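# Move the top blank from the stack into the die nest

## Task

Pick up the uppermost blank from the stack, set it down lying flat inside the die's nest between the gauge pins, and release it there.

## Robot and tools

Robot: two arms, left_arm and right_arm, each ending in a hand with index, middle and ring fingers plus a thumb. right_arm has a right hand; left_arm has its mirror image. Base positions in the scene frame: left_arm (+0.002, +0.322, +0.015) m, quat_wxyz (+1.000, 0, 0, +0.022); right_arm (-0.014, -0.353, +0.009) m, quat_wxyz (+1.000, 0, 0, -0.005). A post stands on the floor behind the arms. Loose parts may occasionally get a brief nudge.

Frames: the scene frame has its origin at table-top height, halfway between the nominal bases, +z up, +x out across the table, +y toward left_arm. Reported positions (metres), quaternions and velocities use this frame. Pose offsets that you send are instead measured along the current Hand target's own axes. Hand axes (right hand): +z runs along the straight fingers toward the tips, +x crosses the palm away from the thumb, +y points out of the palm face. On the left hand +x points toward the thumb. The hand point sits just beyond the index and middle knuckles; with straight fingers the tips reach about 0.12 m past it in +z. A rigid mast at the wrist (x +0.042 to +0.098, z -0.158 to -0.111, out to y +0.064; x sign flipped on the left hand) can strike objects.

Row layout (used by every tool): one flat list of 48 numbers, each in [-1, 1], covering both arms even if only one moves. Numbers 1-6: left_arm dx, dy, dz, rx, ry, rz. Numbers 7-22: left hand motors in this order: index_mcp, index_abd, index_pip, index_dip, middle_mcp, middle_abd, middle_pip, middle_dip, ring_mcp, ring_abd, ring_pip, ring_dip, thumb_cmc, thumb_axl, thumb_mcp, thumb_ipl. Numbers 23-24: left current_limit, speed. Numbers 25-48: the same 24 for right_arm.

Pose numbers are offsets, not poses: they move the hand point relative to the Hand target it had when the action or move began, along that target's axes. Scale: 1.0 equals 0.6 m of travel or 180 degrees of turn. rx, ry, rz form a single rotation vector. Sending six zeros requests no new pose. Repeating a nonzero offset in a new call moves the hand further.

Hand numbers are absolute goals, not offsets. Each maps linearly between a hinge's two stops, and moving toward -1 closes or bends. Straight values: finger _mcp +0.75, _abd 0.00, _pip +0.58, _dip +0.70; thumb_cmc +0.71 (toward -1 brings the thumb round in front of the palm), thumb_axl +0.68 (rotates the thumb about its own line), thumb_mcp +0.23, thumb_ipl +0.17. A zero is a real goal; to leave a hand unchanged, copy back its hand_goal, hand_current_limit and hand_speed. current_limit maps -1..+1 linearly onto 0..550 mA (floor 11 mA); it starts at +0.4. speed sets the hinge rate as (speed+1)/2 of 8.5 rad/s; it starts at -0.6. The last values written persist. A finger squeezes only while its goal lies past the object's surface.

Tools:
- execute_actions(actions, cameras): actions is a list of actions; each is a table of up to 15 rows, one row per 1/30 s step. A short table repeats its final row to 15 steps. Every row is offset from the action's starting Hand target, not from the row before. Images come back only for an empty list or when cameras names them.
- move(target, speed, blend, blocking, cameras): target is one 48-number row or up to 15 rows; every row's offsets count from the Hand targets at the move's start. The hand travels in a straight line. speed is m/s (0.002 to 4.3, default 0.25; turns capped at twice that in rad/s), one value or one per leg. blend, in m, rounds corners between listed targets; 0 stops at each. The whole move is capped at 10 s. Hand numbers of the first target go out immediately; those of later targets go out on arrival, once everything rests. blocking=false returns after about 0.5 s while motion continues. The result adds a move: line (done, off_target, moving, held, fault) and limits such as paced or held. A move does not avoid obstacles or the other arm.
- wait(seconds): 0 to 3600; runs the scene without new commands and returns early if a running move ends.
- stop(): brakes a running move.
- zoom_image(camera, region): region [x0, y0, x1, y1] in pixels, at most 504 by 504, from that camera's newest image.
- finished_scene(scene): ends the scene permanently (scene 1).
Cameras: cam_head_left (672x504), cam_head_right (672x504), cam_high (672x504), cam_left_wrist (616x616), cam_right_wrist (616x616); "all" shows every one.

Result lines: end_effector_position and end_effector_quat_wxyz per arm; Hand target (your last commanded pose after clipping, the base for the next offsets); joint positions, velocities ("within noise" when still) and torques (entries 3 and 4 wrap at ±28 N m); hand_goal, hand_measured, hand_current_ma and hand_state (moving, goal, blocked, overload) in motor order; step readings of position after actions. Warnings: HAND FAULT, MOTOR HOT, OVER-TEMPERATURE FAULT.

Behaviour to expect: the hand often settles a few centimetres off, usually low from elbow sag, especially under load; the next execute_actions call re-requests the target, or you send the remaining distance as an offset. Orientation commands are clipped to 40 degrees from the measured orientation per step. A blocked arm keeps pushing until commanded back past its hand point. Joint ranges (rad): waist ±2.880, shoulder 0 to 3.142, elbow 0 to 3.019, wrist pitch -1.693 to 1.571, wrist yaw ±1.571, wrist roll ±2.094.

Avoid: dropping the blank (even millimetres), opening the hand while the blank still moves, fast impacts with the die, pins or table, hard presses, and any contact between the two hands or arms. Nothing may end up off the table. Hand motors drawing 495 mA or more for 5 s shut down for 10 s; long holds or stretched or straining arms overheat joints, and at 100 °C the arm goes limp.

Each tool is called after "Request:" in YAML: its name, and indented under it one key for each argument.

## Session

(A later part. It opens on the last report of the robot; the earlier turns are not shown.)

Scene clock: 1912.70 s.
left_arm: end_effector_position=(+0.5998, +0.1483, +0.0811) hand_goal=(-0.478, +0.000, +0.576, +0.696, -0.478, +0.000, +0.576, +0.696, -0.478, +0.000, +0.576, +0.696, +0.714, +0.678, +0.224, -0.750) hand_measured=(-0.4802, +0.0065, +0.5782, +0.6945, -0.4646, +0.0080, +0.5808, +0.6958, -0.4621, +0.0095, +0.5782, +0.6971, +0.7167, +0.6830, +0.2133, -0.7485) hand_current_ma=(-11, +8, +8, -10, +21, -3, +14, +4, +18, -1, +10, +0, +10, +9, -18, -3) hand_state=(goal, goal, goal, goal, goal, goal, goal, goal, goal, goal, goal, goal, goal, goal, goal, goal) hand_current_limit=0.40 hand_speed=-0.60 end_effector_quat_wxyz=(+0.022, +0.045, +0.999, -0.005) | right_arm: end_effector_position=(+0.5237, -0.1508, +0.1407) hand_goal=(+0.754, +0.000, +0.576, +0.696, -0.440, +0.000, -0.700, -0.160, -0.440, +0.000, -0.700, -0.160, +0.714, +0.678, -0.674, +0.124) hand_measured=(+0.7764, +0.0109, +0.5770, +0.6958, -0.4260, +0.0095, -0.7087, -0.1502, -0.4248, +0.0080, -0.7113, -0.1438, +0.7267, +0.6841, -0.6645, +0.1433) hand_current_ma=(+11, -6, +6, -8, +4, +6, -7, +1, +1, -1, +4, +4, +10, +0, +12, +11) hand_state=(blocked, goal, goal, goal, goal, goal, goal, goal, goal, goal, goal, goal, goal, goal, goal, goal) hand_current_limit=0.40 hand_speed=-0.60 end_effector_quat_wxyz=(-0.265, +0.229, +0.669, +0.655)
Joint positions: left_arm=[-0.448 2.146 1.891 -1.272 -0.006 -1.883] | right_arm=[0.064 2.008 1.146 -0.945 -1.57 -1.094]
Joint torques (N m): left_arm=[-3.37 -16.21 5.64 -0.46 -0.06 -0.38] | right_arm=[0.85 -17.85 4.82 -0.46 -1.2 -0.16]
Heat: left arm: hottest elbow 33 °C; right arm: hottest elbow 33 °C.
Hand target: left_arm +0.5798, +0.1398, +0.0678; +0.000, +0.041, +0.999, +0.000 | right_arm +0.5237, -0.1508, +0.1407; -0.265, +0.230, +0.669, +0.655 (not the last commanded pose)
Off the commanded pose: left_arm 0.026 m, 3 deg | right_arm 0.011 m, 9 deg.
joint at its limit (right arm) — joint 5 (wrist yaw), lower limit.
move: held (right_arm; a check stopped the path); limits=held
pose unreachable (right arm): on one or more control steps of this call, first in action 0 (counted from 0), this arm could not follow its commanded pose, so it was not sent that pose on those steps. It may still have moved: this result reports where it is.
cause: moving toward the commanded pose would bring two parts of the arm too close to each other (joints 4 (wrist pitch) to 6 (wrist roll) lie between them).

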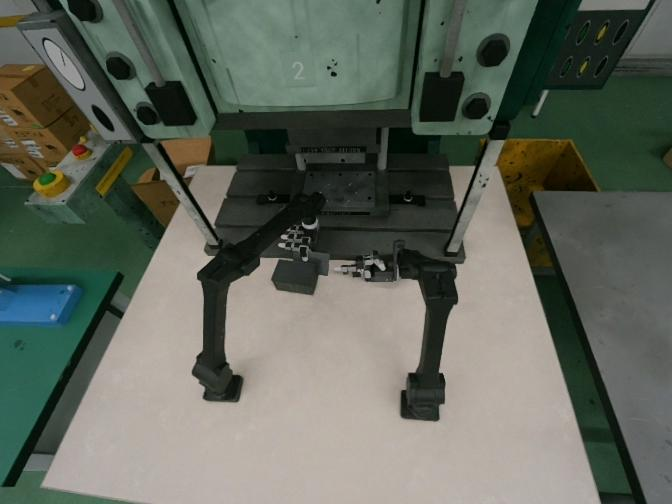

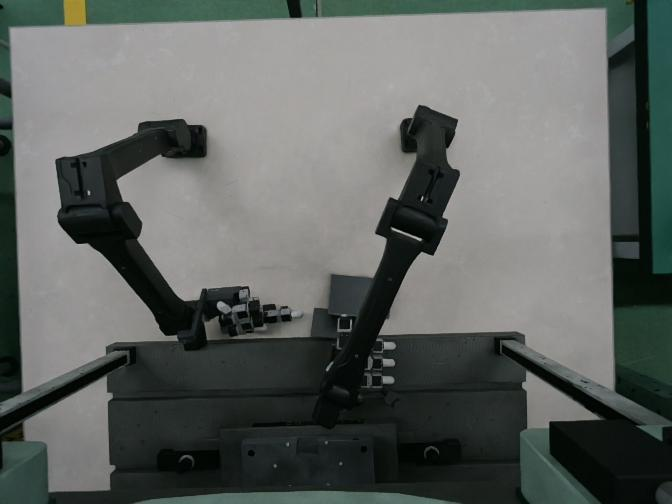

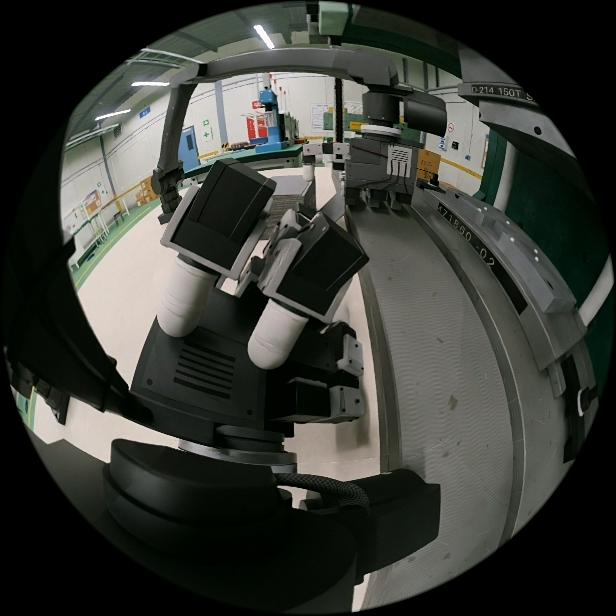

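Request:
move:
  target:
    - [0,0,0,0,0,0,-0.479,0,0.576,0.696,-0.479,0,0.576,0.696,-0.479,0,0.576,0.696,0.714,0.678,0.2247,-0.751,0.4,-0.6,0.118,0.073,-0.148,0,0,0,0.754,0,0.576,0.696,-0.44,0,-0.70,-0.16,-0.44,0,-0.70,-0.16,0.714,0.678,-0.674,0.124,0.4,-0.6]
    - [0,0,0,0,0,0,-0.479,0,0.576,0.696,-0.479,0,0.576,0.696,-0.479,0,0.576,0.696,0.714,0.678,0.2247,-0.751,0.4,-0.6,0.305,0.1095,-0.158,0.2224,-0.1148,-0.0027,0.754,0,0.576,0.696,-0.44,0,-0.70,-0.16,-0.44,0,-0.70,-0.16,0.714,0.678,-0.674,0.124,0.4,-0.6]
  speed: 0.15
  blend: 0.02
  cameras: ["cam_head_right"]

Scene clock: 1996.80 s.
left_arm: end_effector_position=(+0.5998, +0.1483, +0.0811) hand_goal=(-0.478, +0.000, +0.576, +0.696, -0.478, +0.000, +0.576, +0.696, -0.478, +0.000, +0.576, +0.696, +0.714, +0.678, +0.224, -0.750) hand_measured=(-0.4802, +0.0065, +0.5782, +0.6945, -0.4646, +0.0065, +0.5808, +0.6971, -0.4633, +0.0080, +0.5782, +0.6971, +0.7167, +0.6830, +0.2133, -0.7485) hand_current_ma=(-10, +6, +10, -12, +19, -3, +6, +1, +18, -4, +7, +2, +8, +11, -17, -7) hand_state=(goal, goal, goal, goal, goal, goal, goal, goal, goal, goal, goal, goal, goal, goal, goal, goal) hand_current_limit=0.40 hand_speed=-0.60 end_effector_quat_wxyz=(+0.022, +0.045, +0.999, -0.005) | right_arm: end_effector_position=(+0.4284, -0.2531, +0.2923) hand_goal=(+0.754, +0.000, +0.576, +0.696, -0.440, +0.000, -0.700, -0.160, -0.440, +0.000, -0.700, -0.160, +0.714, +0.678, -0.674, +0.124) hand_measured=(+0.7800, +0.0109, +0.5770, +0.6958, -0.4248, +0.0095, -0.7100, -0.1502, -0.4236, +0.0065, -0.7113, -0.1438, +0.7255, +0.6830, -0.6645, +0.1405) hand_current_ma=(+12, -2, +6, -10, +8, +5, -4, +4, +4, +0, +0, +0, +8, -3, +6, +4) hand_state=(blocked, goal, goal, goal, goal, goal, goal, goal, goal, goal, goal, goal, goal, goal, goal, goal) hand_current_limit=0.40 hand_speed=-0.60 end_effector_quat_wxyz=(-0.165, +0.257, +0.885, +0.350)
Joint positions: left_arm=[-0.448 2.146 1.891 -1.272 -0.006 -1.883] | right_arm=[-0.158 1.463 1.269 -1.693 -0.742 -1.297]
Joint torques (N m): left_arm=[-2.73 -16.32 5.81 -0.59 -0.05 -0.4] | right_arm=[1.79 -13.16 10.28 -1.17 -0.87 -0.01]
Heat: left arm: hottest elbow 33 °C; right arm: hottest elbow 33 °C.
Hand target: left_arm +0.5798, +0.1398, +0.0678; +0.000, +0.041, +0.999, +0.000 | right_arm +0.4339, -0.2505, +0.3104; -0.203, +0.234, +0.889, +0.338
Off the commanded pose: left_arm 0.026 m, 3 deg | right_arm 0.019 m, 5 deg.
joint sent to its limit (right arm) — joint 4 (wrist pitch), lower limit. The joint targets are off in orientation, not in position.
move: off_target (right_arm)

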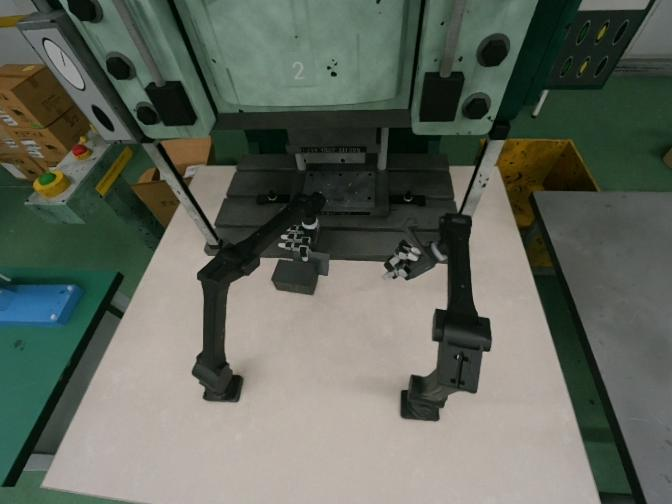

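Request:
move:
  target:
    - [0,0,0,0,0,0,-0.479,0,0.576,0.696,-0.479,0,0.576,0.696,-0.479,0,0.576,0.696,0.714,0.678,0.2247,-0.751,0.4,-0.6,0,0,0,-0.158,-0.1213,0.0656,0.754,0,0.576,0.696,-0.44,0,-0.70,-0.16,-0.44,0,-0.70,-0.16,0.714,0.678,-0.674,0.124,0.4,-0.6]
    - [0,0,0,0,0,0,-0.479,0,0.576,0.696,-0.479,0,0.576,0.696,-0.479,0,0.576,0.696,0.714,0.678,0.2247,-0.751,0.4,-0.6,0,0,0,-0.3757,-0.0981,0.0864,0.754,0,0.576,0.696,-0.44,0,-0.70,-0.16,-0.44,0,-0.70,-0.16,0.714,0.678,-0.674,0.124,0.4,-0.6]
  speed: 0.2
  blend: 0.05
  cameras: ["cam_head_right"]

Scene clock: 2012.80 s.
left_arm: end_effector_position=(+0.5998, +0.1483, +0.0811) hand_goal=(-0.478, +0.000, +0.576, +0.696, -0.478, +0.000, +0.576, +0.696, -0.478, +0.000, +0.576, +0.696, +0.714, +0.678, +0.224, -0.750) hand_measured=(-0.4802, +0.0065, +0.5782, +0.6945, -0.4646, +0.0080, +0.5821, +0.6958, -0.4633, +0.0080, +0.5782, +0.6971, +0.7167, +0.6830, +0.2123, -0.7485) hand_current_ma=(-10, +4, +7, -13, +19, -5, +7, +3, +17, -1, +9, +3, +6, +11, -16, -5) hand_state=(goal, goal, goal, goal, goal, goal, goal, goal, goal, goal, goal, goal, goal, goal, goal, goal) hand_current_limit=0.40 hand_speed=-0.60 end_effector_quat_wxyz=(+0.022, +0.045, +0.999, -0.005) | right_arm: end_effector_position=(+0.4344, -0.2538, +0.3087) hand_goal=(+0.754, +0.000, +0.576, +0.696, -0.440, +0.000, -0.700, -0.160, -0.440, +0.000, -0.700, -0.160, +0.714, +0.678, -0.674, +0.124) hand_measured=(+0.7860, +0.0109, +0.5770, +0.6958, -0.4248, +0.0095, -0.7087, -0.1502, -0.4260, +0.0065, -0.7126, -0.1451, +0.7242, +0.6862, -0.6645, +0.1395) hand_current_ma=(+18, -5, +4, -7, +12, +4, -5, +5, +1, +0, +4, +3, +5, -3, +5, +3) hand_state=(blocked, goal, goal, goal, goal, goal, goal, goal, goal, goal, goal, goal, goal, goal, goal, goal) hand_current_limit=0.40 hand_speed=-0.60 end_effector_quat_wxyz=(+0.053, +0.469, +0.536, +0.701)
Joint positions: left_arm=[-0.448 2.146 1.891 -1.272 -0.006 -1.883] | right_arm=[0.108 1.11 0.395 0.699 -0.68 0.633]
Joint torques (N m): left_arm=[-3.19 -16.03 5.79 -0.49 -0.08 -0.39] | right_arm=[1.79 -6.53 7.27 2.3 0.04 -0.04]
Heat: left arm: hottest elbow 33 °C; right arm: hottest elbow 34 °C.
Hand target: left_arm +0.5798, +0.1398, +0.0678; +0.000, +0.041, +0.999, +0.000 | right_arm +0.4339, -0.2504, +0.3103; +0.050, +0.464, +0.533, +0.706
Off the commanded pose: left_arm 0.026 m, 3 deg | right_arm 0.004 m, 1 deg.
move: done

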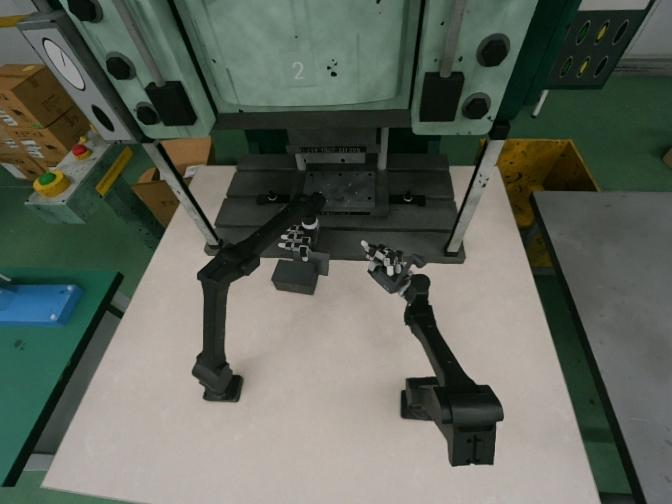

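Request:
move:
  target:
    - [0,0,0,0,0,0,-0.479,0,0.576,0.696,-0.479,0,0.576,0.696,-0.479,0,0.576,0.696,0.714,0.678,0.2247,-0.751,0.4,-0.6,-0.124,-0.0944,0.0425,0.1355,0.1794,-0.0002,0.754,0,0.576,0.696,-0.44,0,-0.70,-0.16,-0.44,0,-0.70,-0.16,0.714,0.678,-0.674,0.124,0.4,-0.6]
    - [0,0,0,0,0,0,-0.479,0,0.576,0.696,-0.479,0,0.576,0.696,-0.479,0,0.576,0.696,0.714,0.678,0.2247,-0.751,0.4,-0.6,-0.1615,-0.2128,0.1898,0.1355,0.1794,-0.0002,0.754,0,0.576,0.696,-0.44,0,-0.70,-0.16,-0.44,0,-0.70,-0.16,0.714,0.678,-0.674,0.124,0.4,-0.6]
  speed: 0.15
  blend: 0.02
  cameras: ["cam_head_right","cam_high","cam_right_wrist","cam_head_left"]

Scene clock: 2029.93 s.
left_arm: end_effector_position=(+0.5998, +0.1483, +0.0811) hand_goal=(-0.478, +0.000, +0.576, +0.696, -0.478, +0.000, +0.576, +0.696, -0.478, +0.000, +0.576, +0.696, +0.714, +0.678, +0.224, -0.750) hand_measured=(-0.4802, +0.0065, +0.5782, +0.6945, -0.4646, +0.0065, +0.5821, +0.6958, -0.4633, +0.0080, +0.5782, +0.6971, +0.7167, +0.6830, +0.2133, -0.7485) hand_current_ma=(-6, +6, +10, -11, +18, +2, +14, -3, +18, -3, +14, +0, +9, +10, -16, -12) hand_state=(goal, goal, goal, goal, goal, goal, goal, goal, goal, goal, goal, goal, goal, goal, goal, goal) hand_current_limit=0.40 hand_speed=-0.60 end_effector_quat_wxyz=(+0.022, +0.045, +0.999, -0.005) | right_arm: end_effector_position=(+0.5080, -0.1731, +0.1466) hand_goal=(+0.754, +0.000, +0.576, +0.696, -0.440, +0.000, -0.700, -0.160, -0.440, +0.000, -0.700, -0.160, +0.714, +0.678, -0.674, +0.124) hand_measured=(+0.7860, +0.0109, +0.5770, +0.6958, -0.4260, +0.0095, -0.7087, -0.1502, -0.4260, +0.0065, -0.7126, -0.1451, +0.7255, +0.6862, -0.6655, +0.1395) hand_current_ma=(+21, +1, +4, -8, +10, +1, -12, +12, +5, -2, +6, -2, +12, -1, +11, +7) hand_state=(blocked, goal, goal, goal, goal, goal, goal, goal, goal, goal, goal, goal, goal, goal, goal, goal) hand_current_limit=0.40 hand_speed=-0.60 end_effector_quat_wxyz=(-0.203, +0.260, +0.661, +0.674)
Joint positions: left_arm=[-0.448 2.146 1.891 -1.272 -0.006 -1.883] | right_arm=[0.04 1.976 0.753 1.143 -1.458 0.587]
Joint torques (N m): left_arm=[-3.6 -16.15 5.61 -0.58 -0.07 -0.41] | right_arm=[1.73 -14.27 5.38 1.61 -0.05 -0.06]
Heat: left arm: hottest elbow 33 °C; right arm: hottest elbow 34 °C.
Hand target: left_arm +0.5798, +0.1398, +0.0678; +0.000, +0.041, +0.999, +0.000 | right_arm +0.5151, -0.1703, +0.1501; -0.197, +0.251, +0.661, +0.679
Off the commanded pose: left_arm 0.026 m, 3 deg | right_arm 0.008 m, 1 deg.
move: done
Images, in order (width x height): cam_head_left 672x504, cam_head_right 672x504, cam_high 672x504, cam_right_wrist 616x616.

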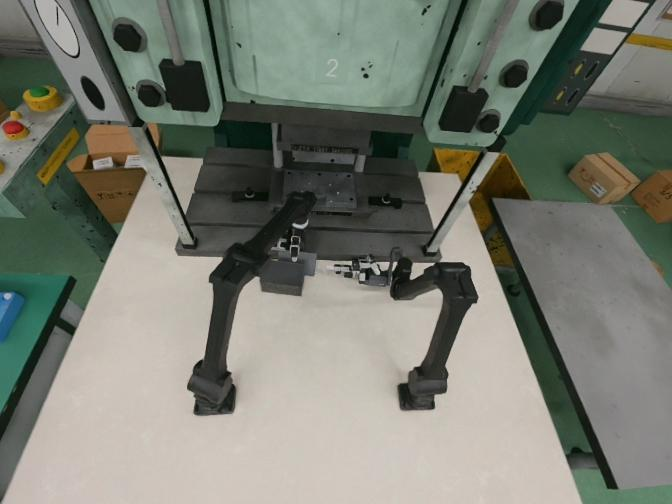

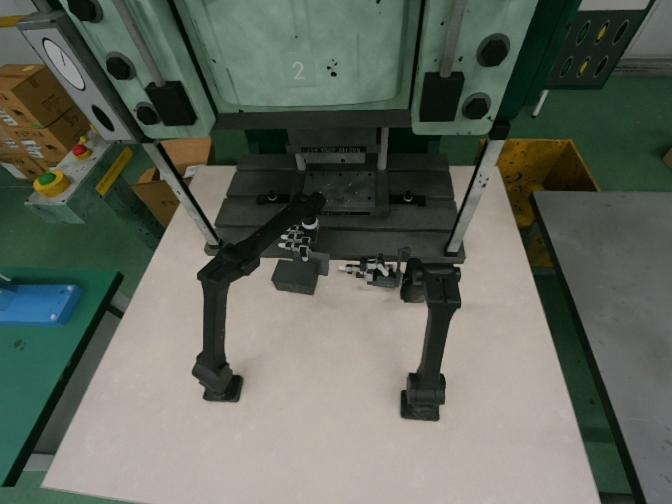

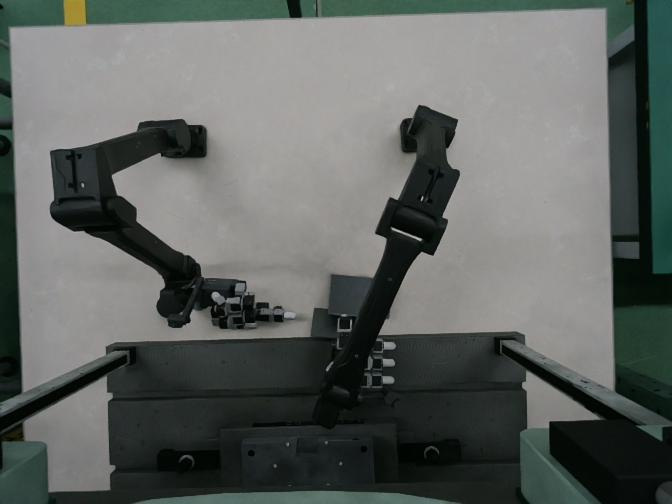

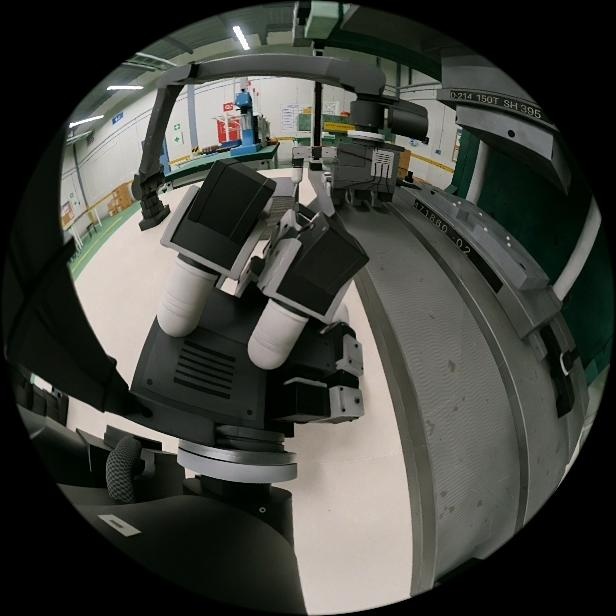

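Request:
zoom_image:
  camera: "cam_right_wrist"
  region: [240, 130, 380, 280]

Request:
zoom_image:
  camera: "cam_high"
  region: [200, 260, 400, 380]

Request:
zoom_image:
  camera: "cam_head_right"
  region: [270, 235, 390, 325]

Request:
zoom_image:
  camera: "cam_head_left"
  region: [255, 235, 375, 325]

Scaled by 3.360 from the camera's image (finer frame: 880x880).

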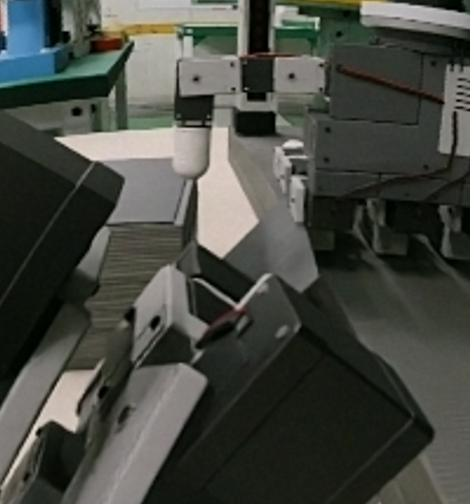

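Scaled by 2.520 from the camera's image (finer frame: 960x720).

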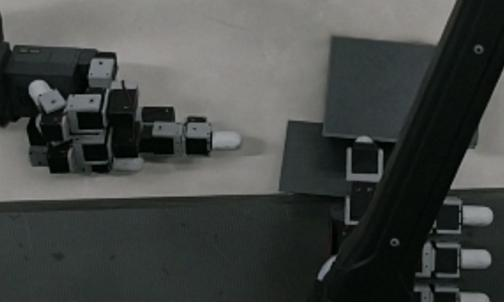

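Scaled by 4.200 from the camera's image (finer frame: 960x720).

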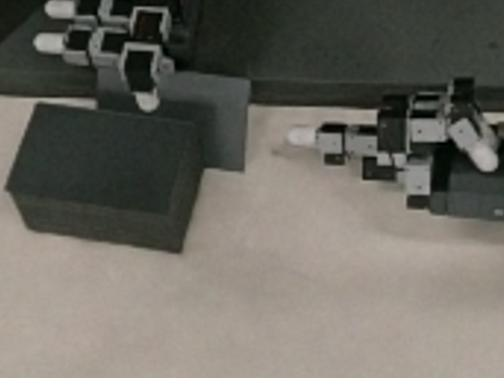

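Scaled by 4.200 from the camera's image (finer frame: 960x720).

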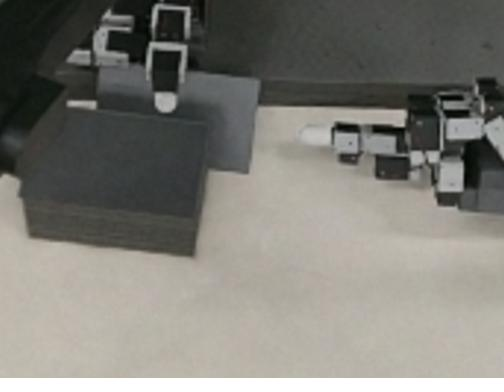

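Request:
move:
  target: [0,0,0,0,0,0,-0.479,0,0.576,0.696,-0.479,0,0.576,0.696,-0.479,0,0.576,0.696,0.714,0.678,0.2247,-0.751,0.4,-0.6,0.0175,0.0112,0.0412,-0.0096,-0.0122,0,0.754,0,0.576,0.696,-0.44,0,-0.70,-0.16,-0.44,0,-0.70,-0.16,0.714,0.678,-0.674,0.124,0.4,-0.6]
  speed: 0.08
  cameras: ["cam_head_right","cam_high","cam_right_wrist","cam_head_left"]

Request:
zoom_image:
  camera: "cam_high"
  region: [200, 260, 400, 380]

Request:
zoom_image:
  camera: "cam_head_right"
  region: [270, 235, 390, 325]

Request:
zoom_image:
  camera: "cam_right_wrist"
  region: [240, 130, 380, 280]

Scene clock: 2123.10 s.
left_arm: end_effector_position=(+0.5998, +0.1483, +0.0811) hand_goal=(-0.478, +0.000, +0.576, +0.696, -0.478, +0.000, +0.576, +0.696, -0.478, +0.000, +0.576, +0.696, +0.714, +0.678, +0.224, -0.750) hand_measured=(-0.4802, +0.0065, +0.5782, +0.6945, -0.4646, +0.0080, +0.5821, +0.6958, -0.4633, +0.0095, +0.5782, +0.6971, +0.7167, +0.6830, +0.2133, -0.7485) hand_current_ma=(-11, +5, +8, -7, +23, -7, +8, +1, +18, +2, +10, -3, +8, +16, -19, -9) hand_state=(goal, goal, goal, goal, goal, goal, goal, goal, goal, goal, goal, goal, goal, goal, goal, goal) hand_current_limit=0.40 hand_speed=-0.60 end_effector_quat_wxyz=(+0.022, +0.045, +0.999, -0.005) | right_arm: end_effector_position=(+0.5141, -0.1460, +0.1498) hand_goal=(+0.754, +0.000, +0.576, +0.696, -0.440, +0.000, -0.700, -0.160, -0.440, +0.000, -0.700, -0.160, +0.714, +0.678, -0.674, +0.124) hand_measured=(+0.7848, +0.0109, +0.5782, +0.6958, -0.4248, +0.0095, -0.7100, -0.1502, -0.4260, +0.0065, -0.7113, -0.1438, +0.7255, +0.6862, -0.6655, +0.1395) hand_current_ma=(+14, -4, +6, -10, +8, -5, +1, +3, +9, +3, +6, +7, +8, +0, +14, +2) hand_state=(blocked, goal, goal, goal, goal, goal, goal, goal, goal, goal, goal, goal, goal, goal, goal, goal) hand_current_limit=0.40 hand_speed=-0.60 end_effector_quat_wxyz=(-0.188, +0.276, +0.655, +0.678)
Joint positions: left_arm=[-0.448 2.146 1.891 -1.272 -0.006 -1.883] | right_arm=[0.111 1.974 0.753 1.18 -1.341 0.63]
Joint torques (N m): left_arm=[-3.02 -16.32 5.79 -0.65 -0.09 -0.37] | right_arm=[1.14 -16.85 3.67 1.68 -0.03 -0.09]
Heat: left arm: hottest elbow 33 °C; right arm: hottest elbow 33 °C.
Hand target: left_arm +0.5798, +0.1398, +0.0678; +0.000, +0.041, +0.999, +0.000 | right_arm +0.5127, -0.1454, +0.1618; -0.180, +0.267, +0.655, +0.684
Off the commanded pose: left_arm 0.026 m, 3 deg | right_arm 0.012 m, 2 deg.
move: off_target (right_arm)
Images, in order (width x height): cam_head_left 672x504, cam_head_right 672x504, cam_high 672x504, cam_right_wrist 616x616.

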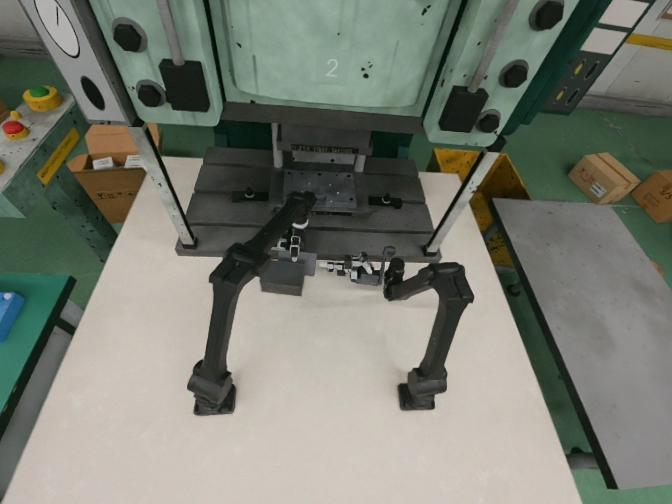

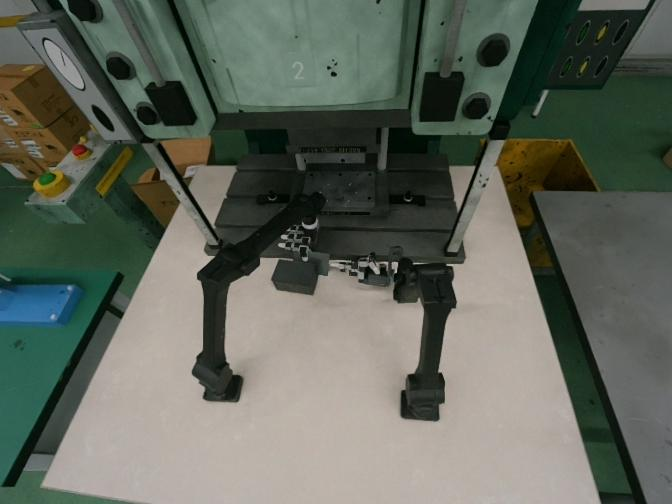

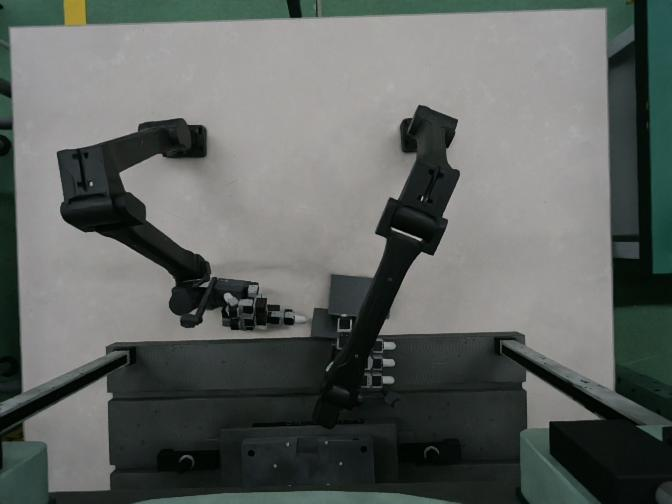

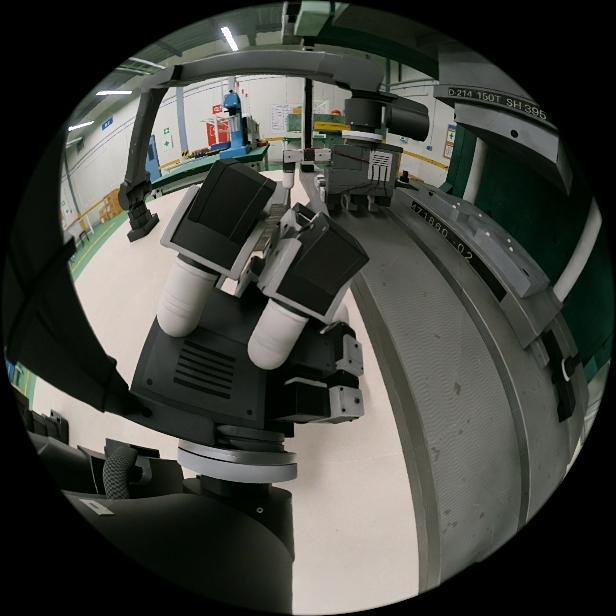

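Scaled by 2.520 from the camera's image (finer frame: 960x720).

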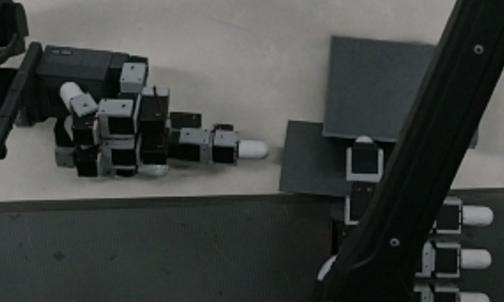

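Scaled by 4.200 from the camera's image (finer frame: 960x720).

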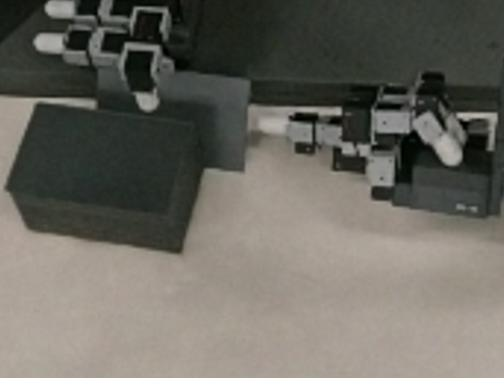

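Scaled by 3.360 from the camera's image (finer frame: 880x880).

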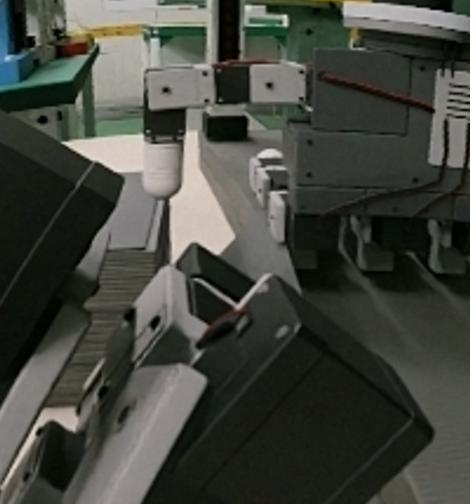

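Request:
zoom_image:
  camera: "cam_high"
  region: [250, 290, 350, 350]

Request:
zoom_image:
  camera: "cam_head_right"
  region: [310, 245, 380, 295]

Scaled by 5.040 from the camera's image (finer frame: 960x720).

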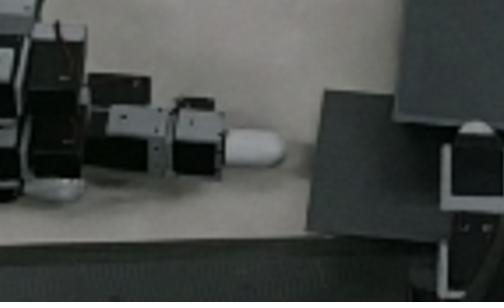

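Scaled by 7.200 from the camera's image (finer frame: 960x720).

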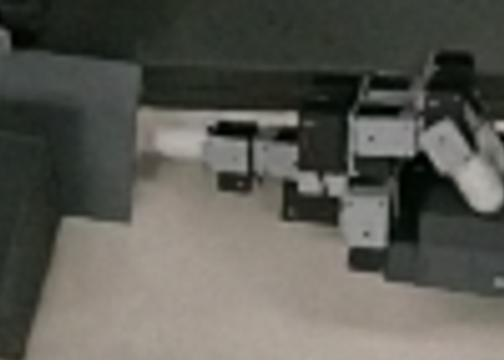

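Request:
move:
  target: [0,0,0,0,0,0,-0.479,0,0.576,0.696,-0.479,0,0.576,0.696,-0.479,0,0.576,0.696,0.714,0.678,0.2247,-0.751,0.4,-0.6,0,0,0.1,0,0,0,0.754,0,0.576,0.696,-0.44,0,-0.70,-0.16,-0.44,0,-0.70,-0.16,0.714,0.678,-0.674,0.124,0.4,-0.6]
  speed: 0.06
  cameras: ["cam_head_right","cam_high","cam_right_wrist","cam_left_wrist"]

Request:
zoom_image:
  camera: "cam_high"
  region: [270, 290, 370, 350]

Request:
zoom_image:
  camera: "cam_head_right"
  region: [300, 245, 370, 295]

Request:
zoom_image:
  camera: "cam_right_wrist"
  region: [240, 130, 380, 280]

Scene clock: 2151.27 s.
left_arm: end_effector_position=(+0.5998, +0.1483, +0.0811) hand_goal=(-0.478, +0.000, +0.576, +0.696, -0.478, +0.000, +0.576, +0.696, -0.478, +0.000, +0.576, +0.696, +0.714, +0.678, +0.224, -0.750) hand_measured=(-0.4802, +0.0065, +0.5782, +0.6945, -0.4646, +0.0065, +0.5808, +0.6958, -0.4633, +0.0080, +0.5782, +0.6971, +0.7167, +0.6820, +0.2133, -0.7485) hand_current_ma=(-9, +8, +10, -11, +18, -2, +7, -1, +17, +2, +12, +2, +11, +14, -16, -6) hand_state=(goal, goal, goal, goal, goal, goal, goal, goal, goal, goal, goal, goal, goal, goal, goal, goal) hand_current_limit=0.40 hand_speed=-0.60 end_effector_quat_wxyz=(+0.022, +0.045, +0.999, -0.005) | right_arm: end_effector_position=(+0.5132, -0.0910, +0.1563) hand_goal=(+0.754, +0.000, +0.576, +0.696, -0.440, +0.000, -0.700, -0.160, -0.440, +0.000, -0.700, -0.160, +0.714, +0.678, -0.674, +0.124) hand_measured=(+0.7848, +0.0109, +0.5782, +0.6945, -0.4260, +0.0095, -0.7087, -0.1489, -0.4248, +0.0080, -0.7126, -0.1451, +0.7267, +0.6862, -0.6645, +0.1395) hand_current_ma=(+20, +1, +8, -6, +8, -1, -9, +1, +5, +3, +3, +9, +16, -3, +7, +7) hand_state=(blocked, goal, goal, goal, goal, goal, goal, goal, goal, goal, goal, goal, goal, goal, goal, goal) hand_current_limit=0.40 hand_speed=-0.60 end_effector_quat_wxyz=(-0.181, +0.272, +0.655, +0.681)
Joint positions: left_arm=[-0.448 2.146 1.891 -1.272 -0.006 -1.883] | right_arm=[0.235 1.974 0.776 1.18 -1.212 0.635]
Joint torques (N m): left_arm=[-2.78 -16.15 5.65 -0.62 -0.08 -0.36] | right_arm=[1.14 -15.79 5.78 1.03 -0.01 -0.09]
Heat: left arm: hottest elbow 33 °C; right arm: hottest elbow 32 °C.
Hand target: left_arm +0.5798, +0.1398, +0.0678; +0.000, +0.041, +0.999, +0.000 | right_arm +0.5204, -0.0858, +0.1618; -0.180, +0.267, +0.655, +0.684
Off the commanded pose: left_arm 0.026 m, 3 deg | right_arm 0.010 m, 1 deg.
move: done
Images, in order (width x height): cam_head_right 672x504, cam_high 672x504, cam_left_wrist 616x616, cam_right_wrist 616x616.

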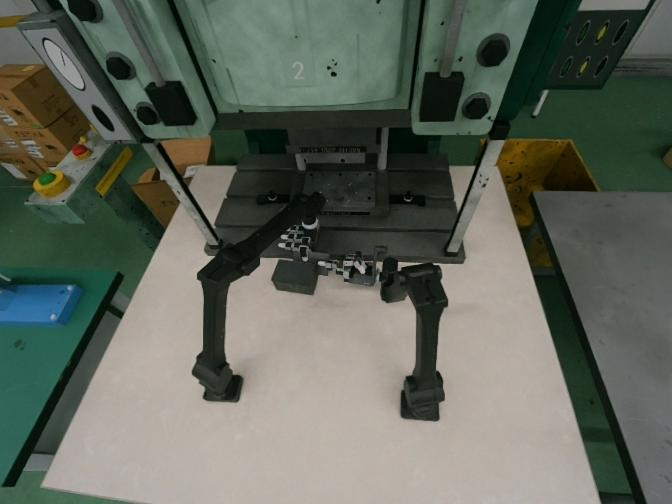

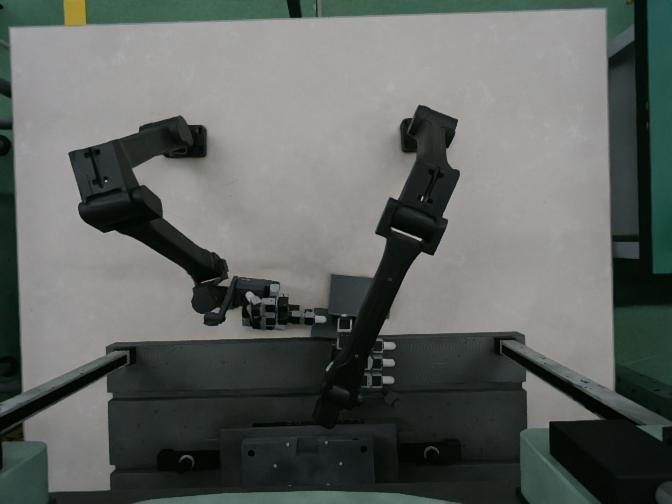

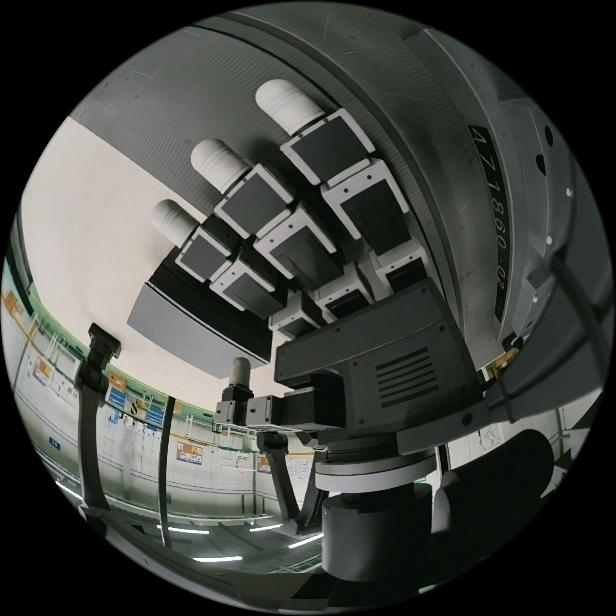

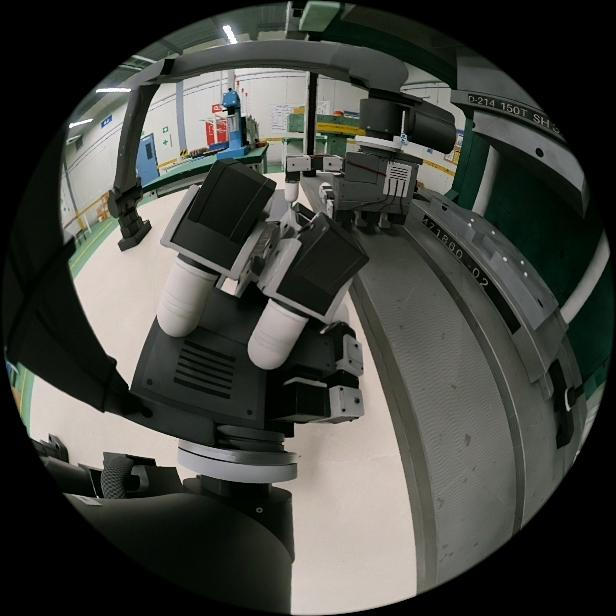

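Scaled by 5.040 from the camera's image (finer frame: 960x720).

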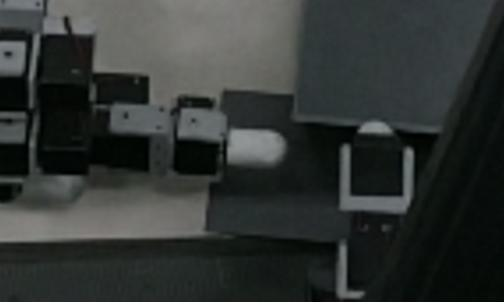

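Scaled by 7.200 from the camera's image (finer frame: 960x720).

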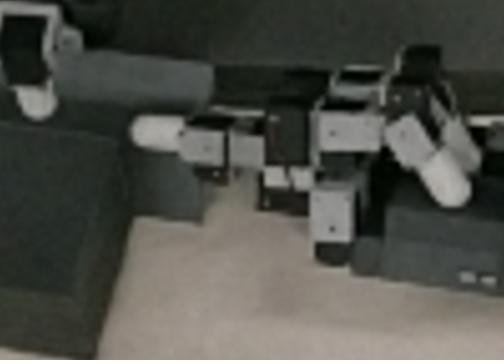

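Scaled by 3.360 from the camera's image (finer frame: 880x880).

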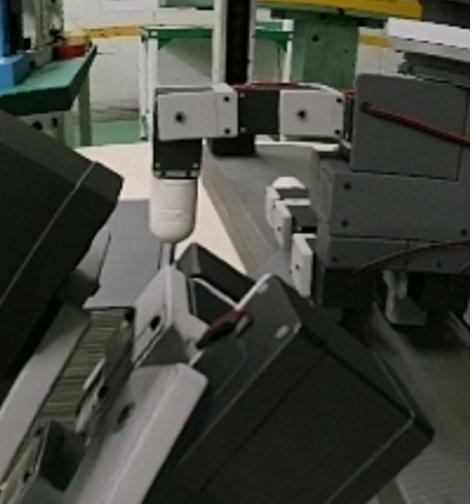

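Request:
move:
  target: [0,0,0,0,0,0,-0.479,0,0.576,0.696,-0.479,0,0.576,0.696,-0.479,0,0.576,0.696,0.714,0.678,0.2247,-0.751,0.4,-0.6,-0.0133,-0.0027,0.1105,0,0,0,0.754,0,0.576,0.696,-0.44,0,-0.70,-0.16,-0.44,0,-0.70,-0.16,0.714,0.678,-0.674,0.124,0.4,-0.6]
  speed: 0.06
  cameras: ["cam_head_right","cam_high","cam_right_wrist"]

Request:
zoom_image:
  camera: "cam_high"
  region: [270, 290, 370, 350]

Request:
zoom_image:
  camera: "cam_head_right"
  region: [300, 245, 370, 295]

Request:
zoom_image:
  camera: "cam_right_wrist"
  region: [240, 130, 380, 280]

Scene clock: 2173.73 s.
left_arm: end_effector_position=(+0.5998, +0.1483, +0.0811) hand_goal=(-0.478, +0.000, +0.576, +0.696, -0.478, +0.000, +0.576, +0.696, -0.478, +0.000, +0.576, +0.696, +0.714, +0.678, +0.224, -0.750) hand_measured=(-0.4802, +0.0065, +0.5782, +0.6945, -0.4646, +0.0065, +0.5808, +0.6958, -0.4633, +0.0095, +0.5782, +0.6971, +0.7167, +0.6830, +0.2133, -0.7485) hand_current_ma=(-9, +6, +5, -12, +22, -4, +9, -4, +20, -2, +5, +5, +12, +13, -17, -9) hand_state=(goal, goal, goal, goal, goal, goal, goal, goal, goal, goal, goal, goal, goal, goal, goal, goal) hand_current_limit=0.40 hand_speed=-0.60 end_effector_quat_wxyz=(+0.022, +0.045, +0.999, -0.005) | right_arm: end_effector_position=(+0.5266, -0.0275, +0.1568) hand_goal=(+0.754, +0.000, +0.576, +0.696, -0.440, +0.000, -0.700, -0.160, -0.440, +0.000, -0.700, -0.160, +0.714, +0.678, -0.674, +0.124) hand_measured=(+0.7848, +0.0109, +0.5770, +0.6958, -0.4248, +0.0109, -0.7087, -0.1502, -0.4248, +0.0080, -0.7113, -0.1438, +0.7255, +0.6862, -0.6635, +0.1395) hand_current_ma=(+16, -7, +15, -8, +17, +2, -6, +0, +5, -5, +4, -4, +7, -4, +11, +10) hand_state=(blocked, goal, goal, goal, goal, goal, goal, goal, goal, goal, goal, goal, goal, goal, goal, goal) hand_current_limit=0.40 hand_speed=-0.60 end_effector_quat_wxyz=(-0.175, +0.266, +0.656, +0.685)
Joint positions: left_arm=[-0.448 2.146 1.891 -1.272 -0.006 -1.883] | right_arm=[0.359 2.02 0.87 1.148 -1.088 0.635]
Joint torques (N m): left_arm=[-3.55 -16.15 5.74 -0.49 -0.06 -0.4] | right_arm=[1.32 -16.03 6.53 0.69 0.02 -0.08]
Heat: left arm: hottest elbow 33 °C; right arm: hottest elbow 32 °C.
Hand target: left_arm +0.5798, +0.1398, +0.0678; +0.000, +0.041, +0.999, +0.000 | right_arm +0.5343, -0.0207, +0.1556; -0.180, +0.267, +0.655, +0.684
Off the commanded pose: left_arm 0.026 m, 3 deg | right_arm 0.010 m, 1 deg.
move: done

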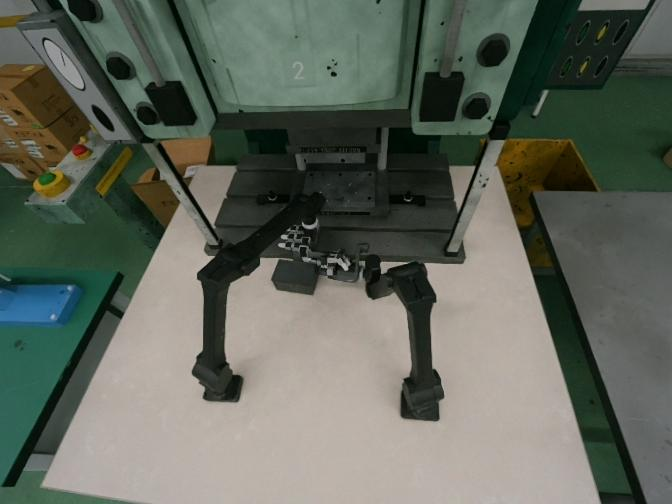

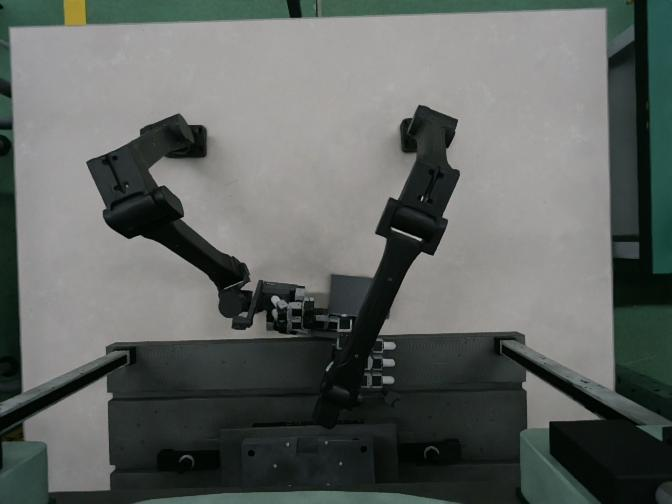

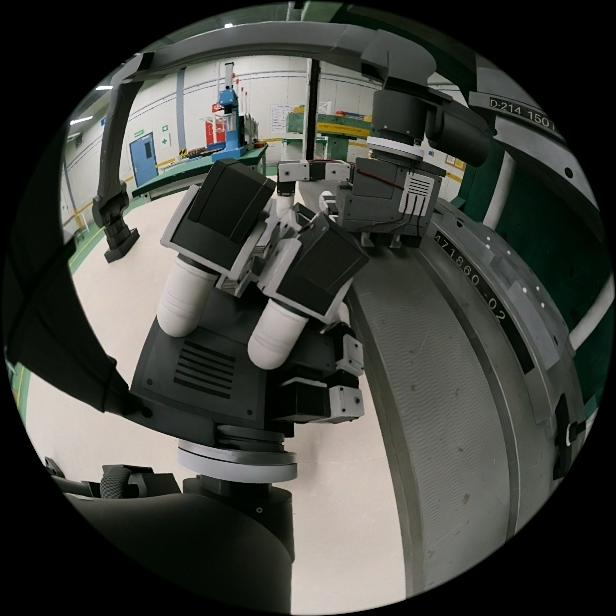

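Scaled by 5.040 from the camera's image (finer frame: 960x720).

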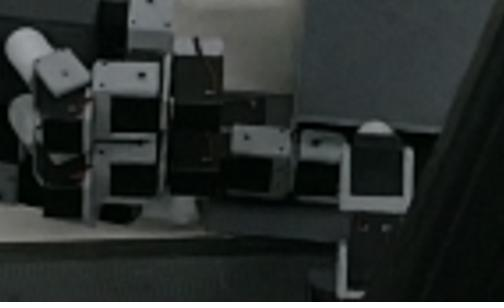

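Scaled by 7.200 from the camera's image (finer frame: 960x720).

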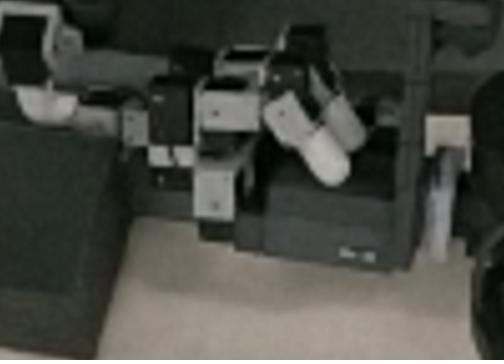

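Scaled by 3.360 from the camera's image (finer frame: 880x880).

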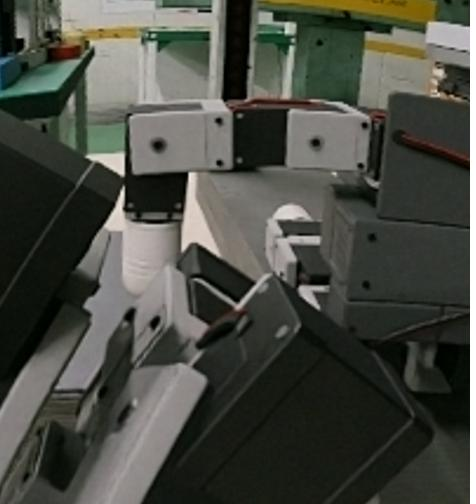

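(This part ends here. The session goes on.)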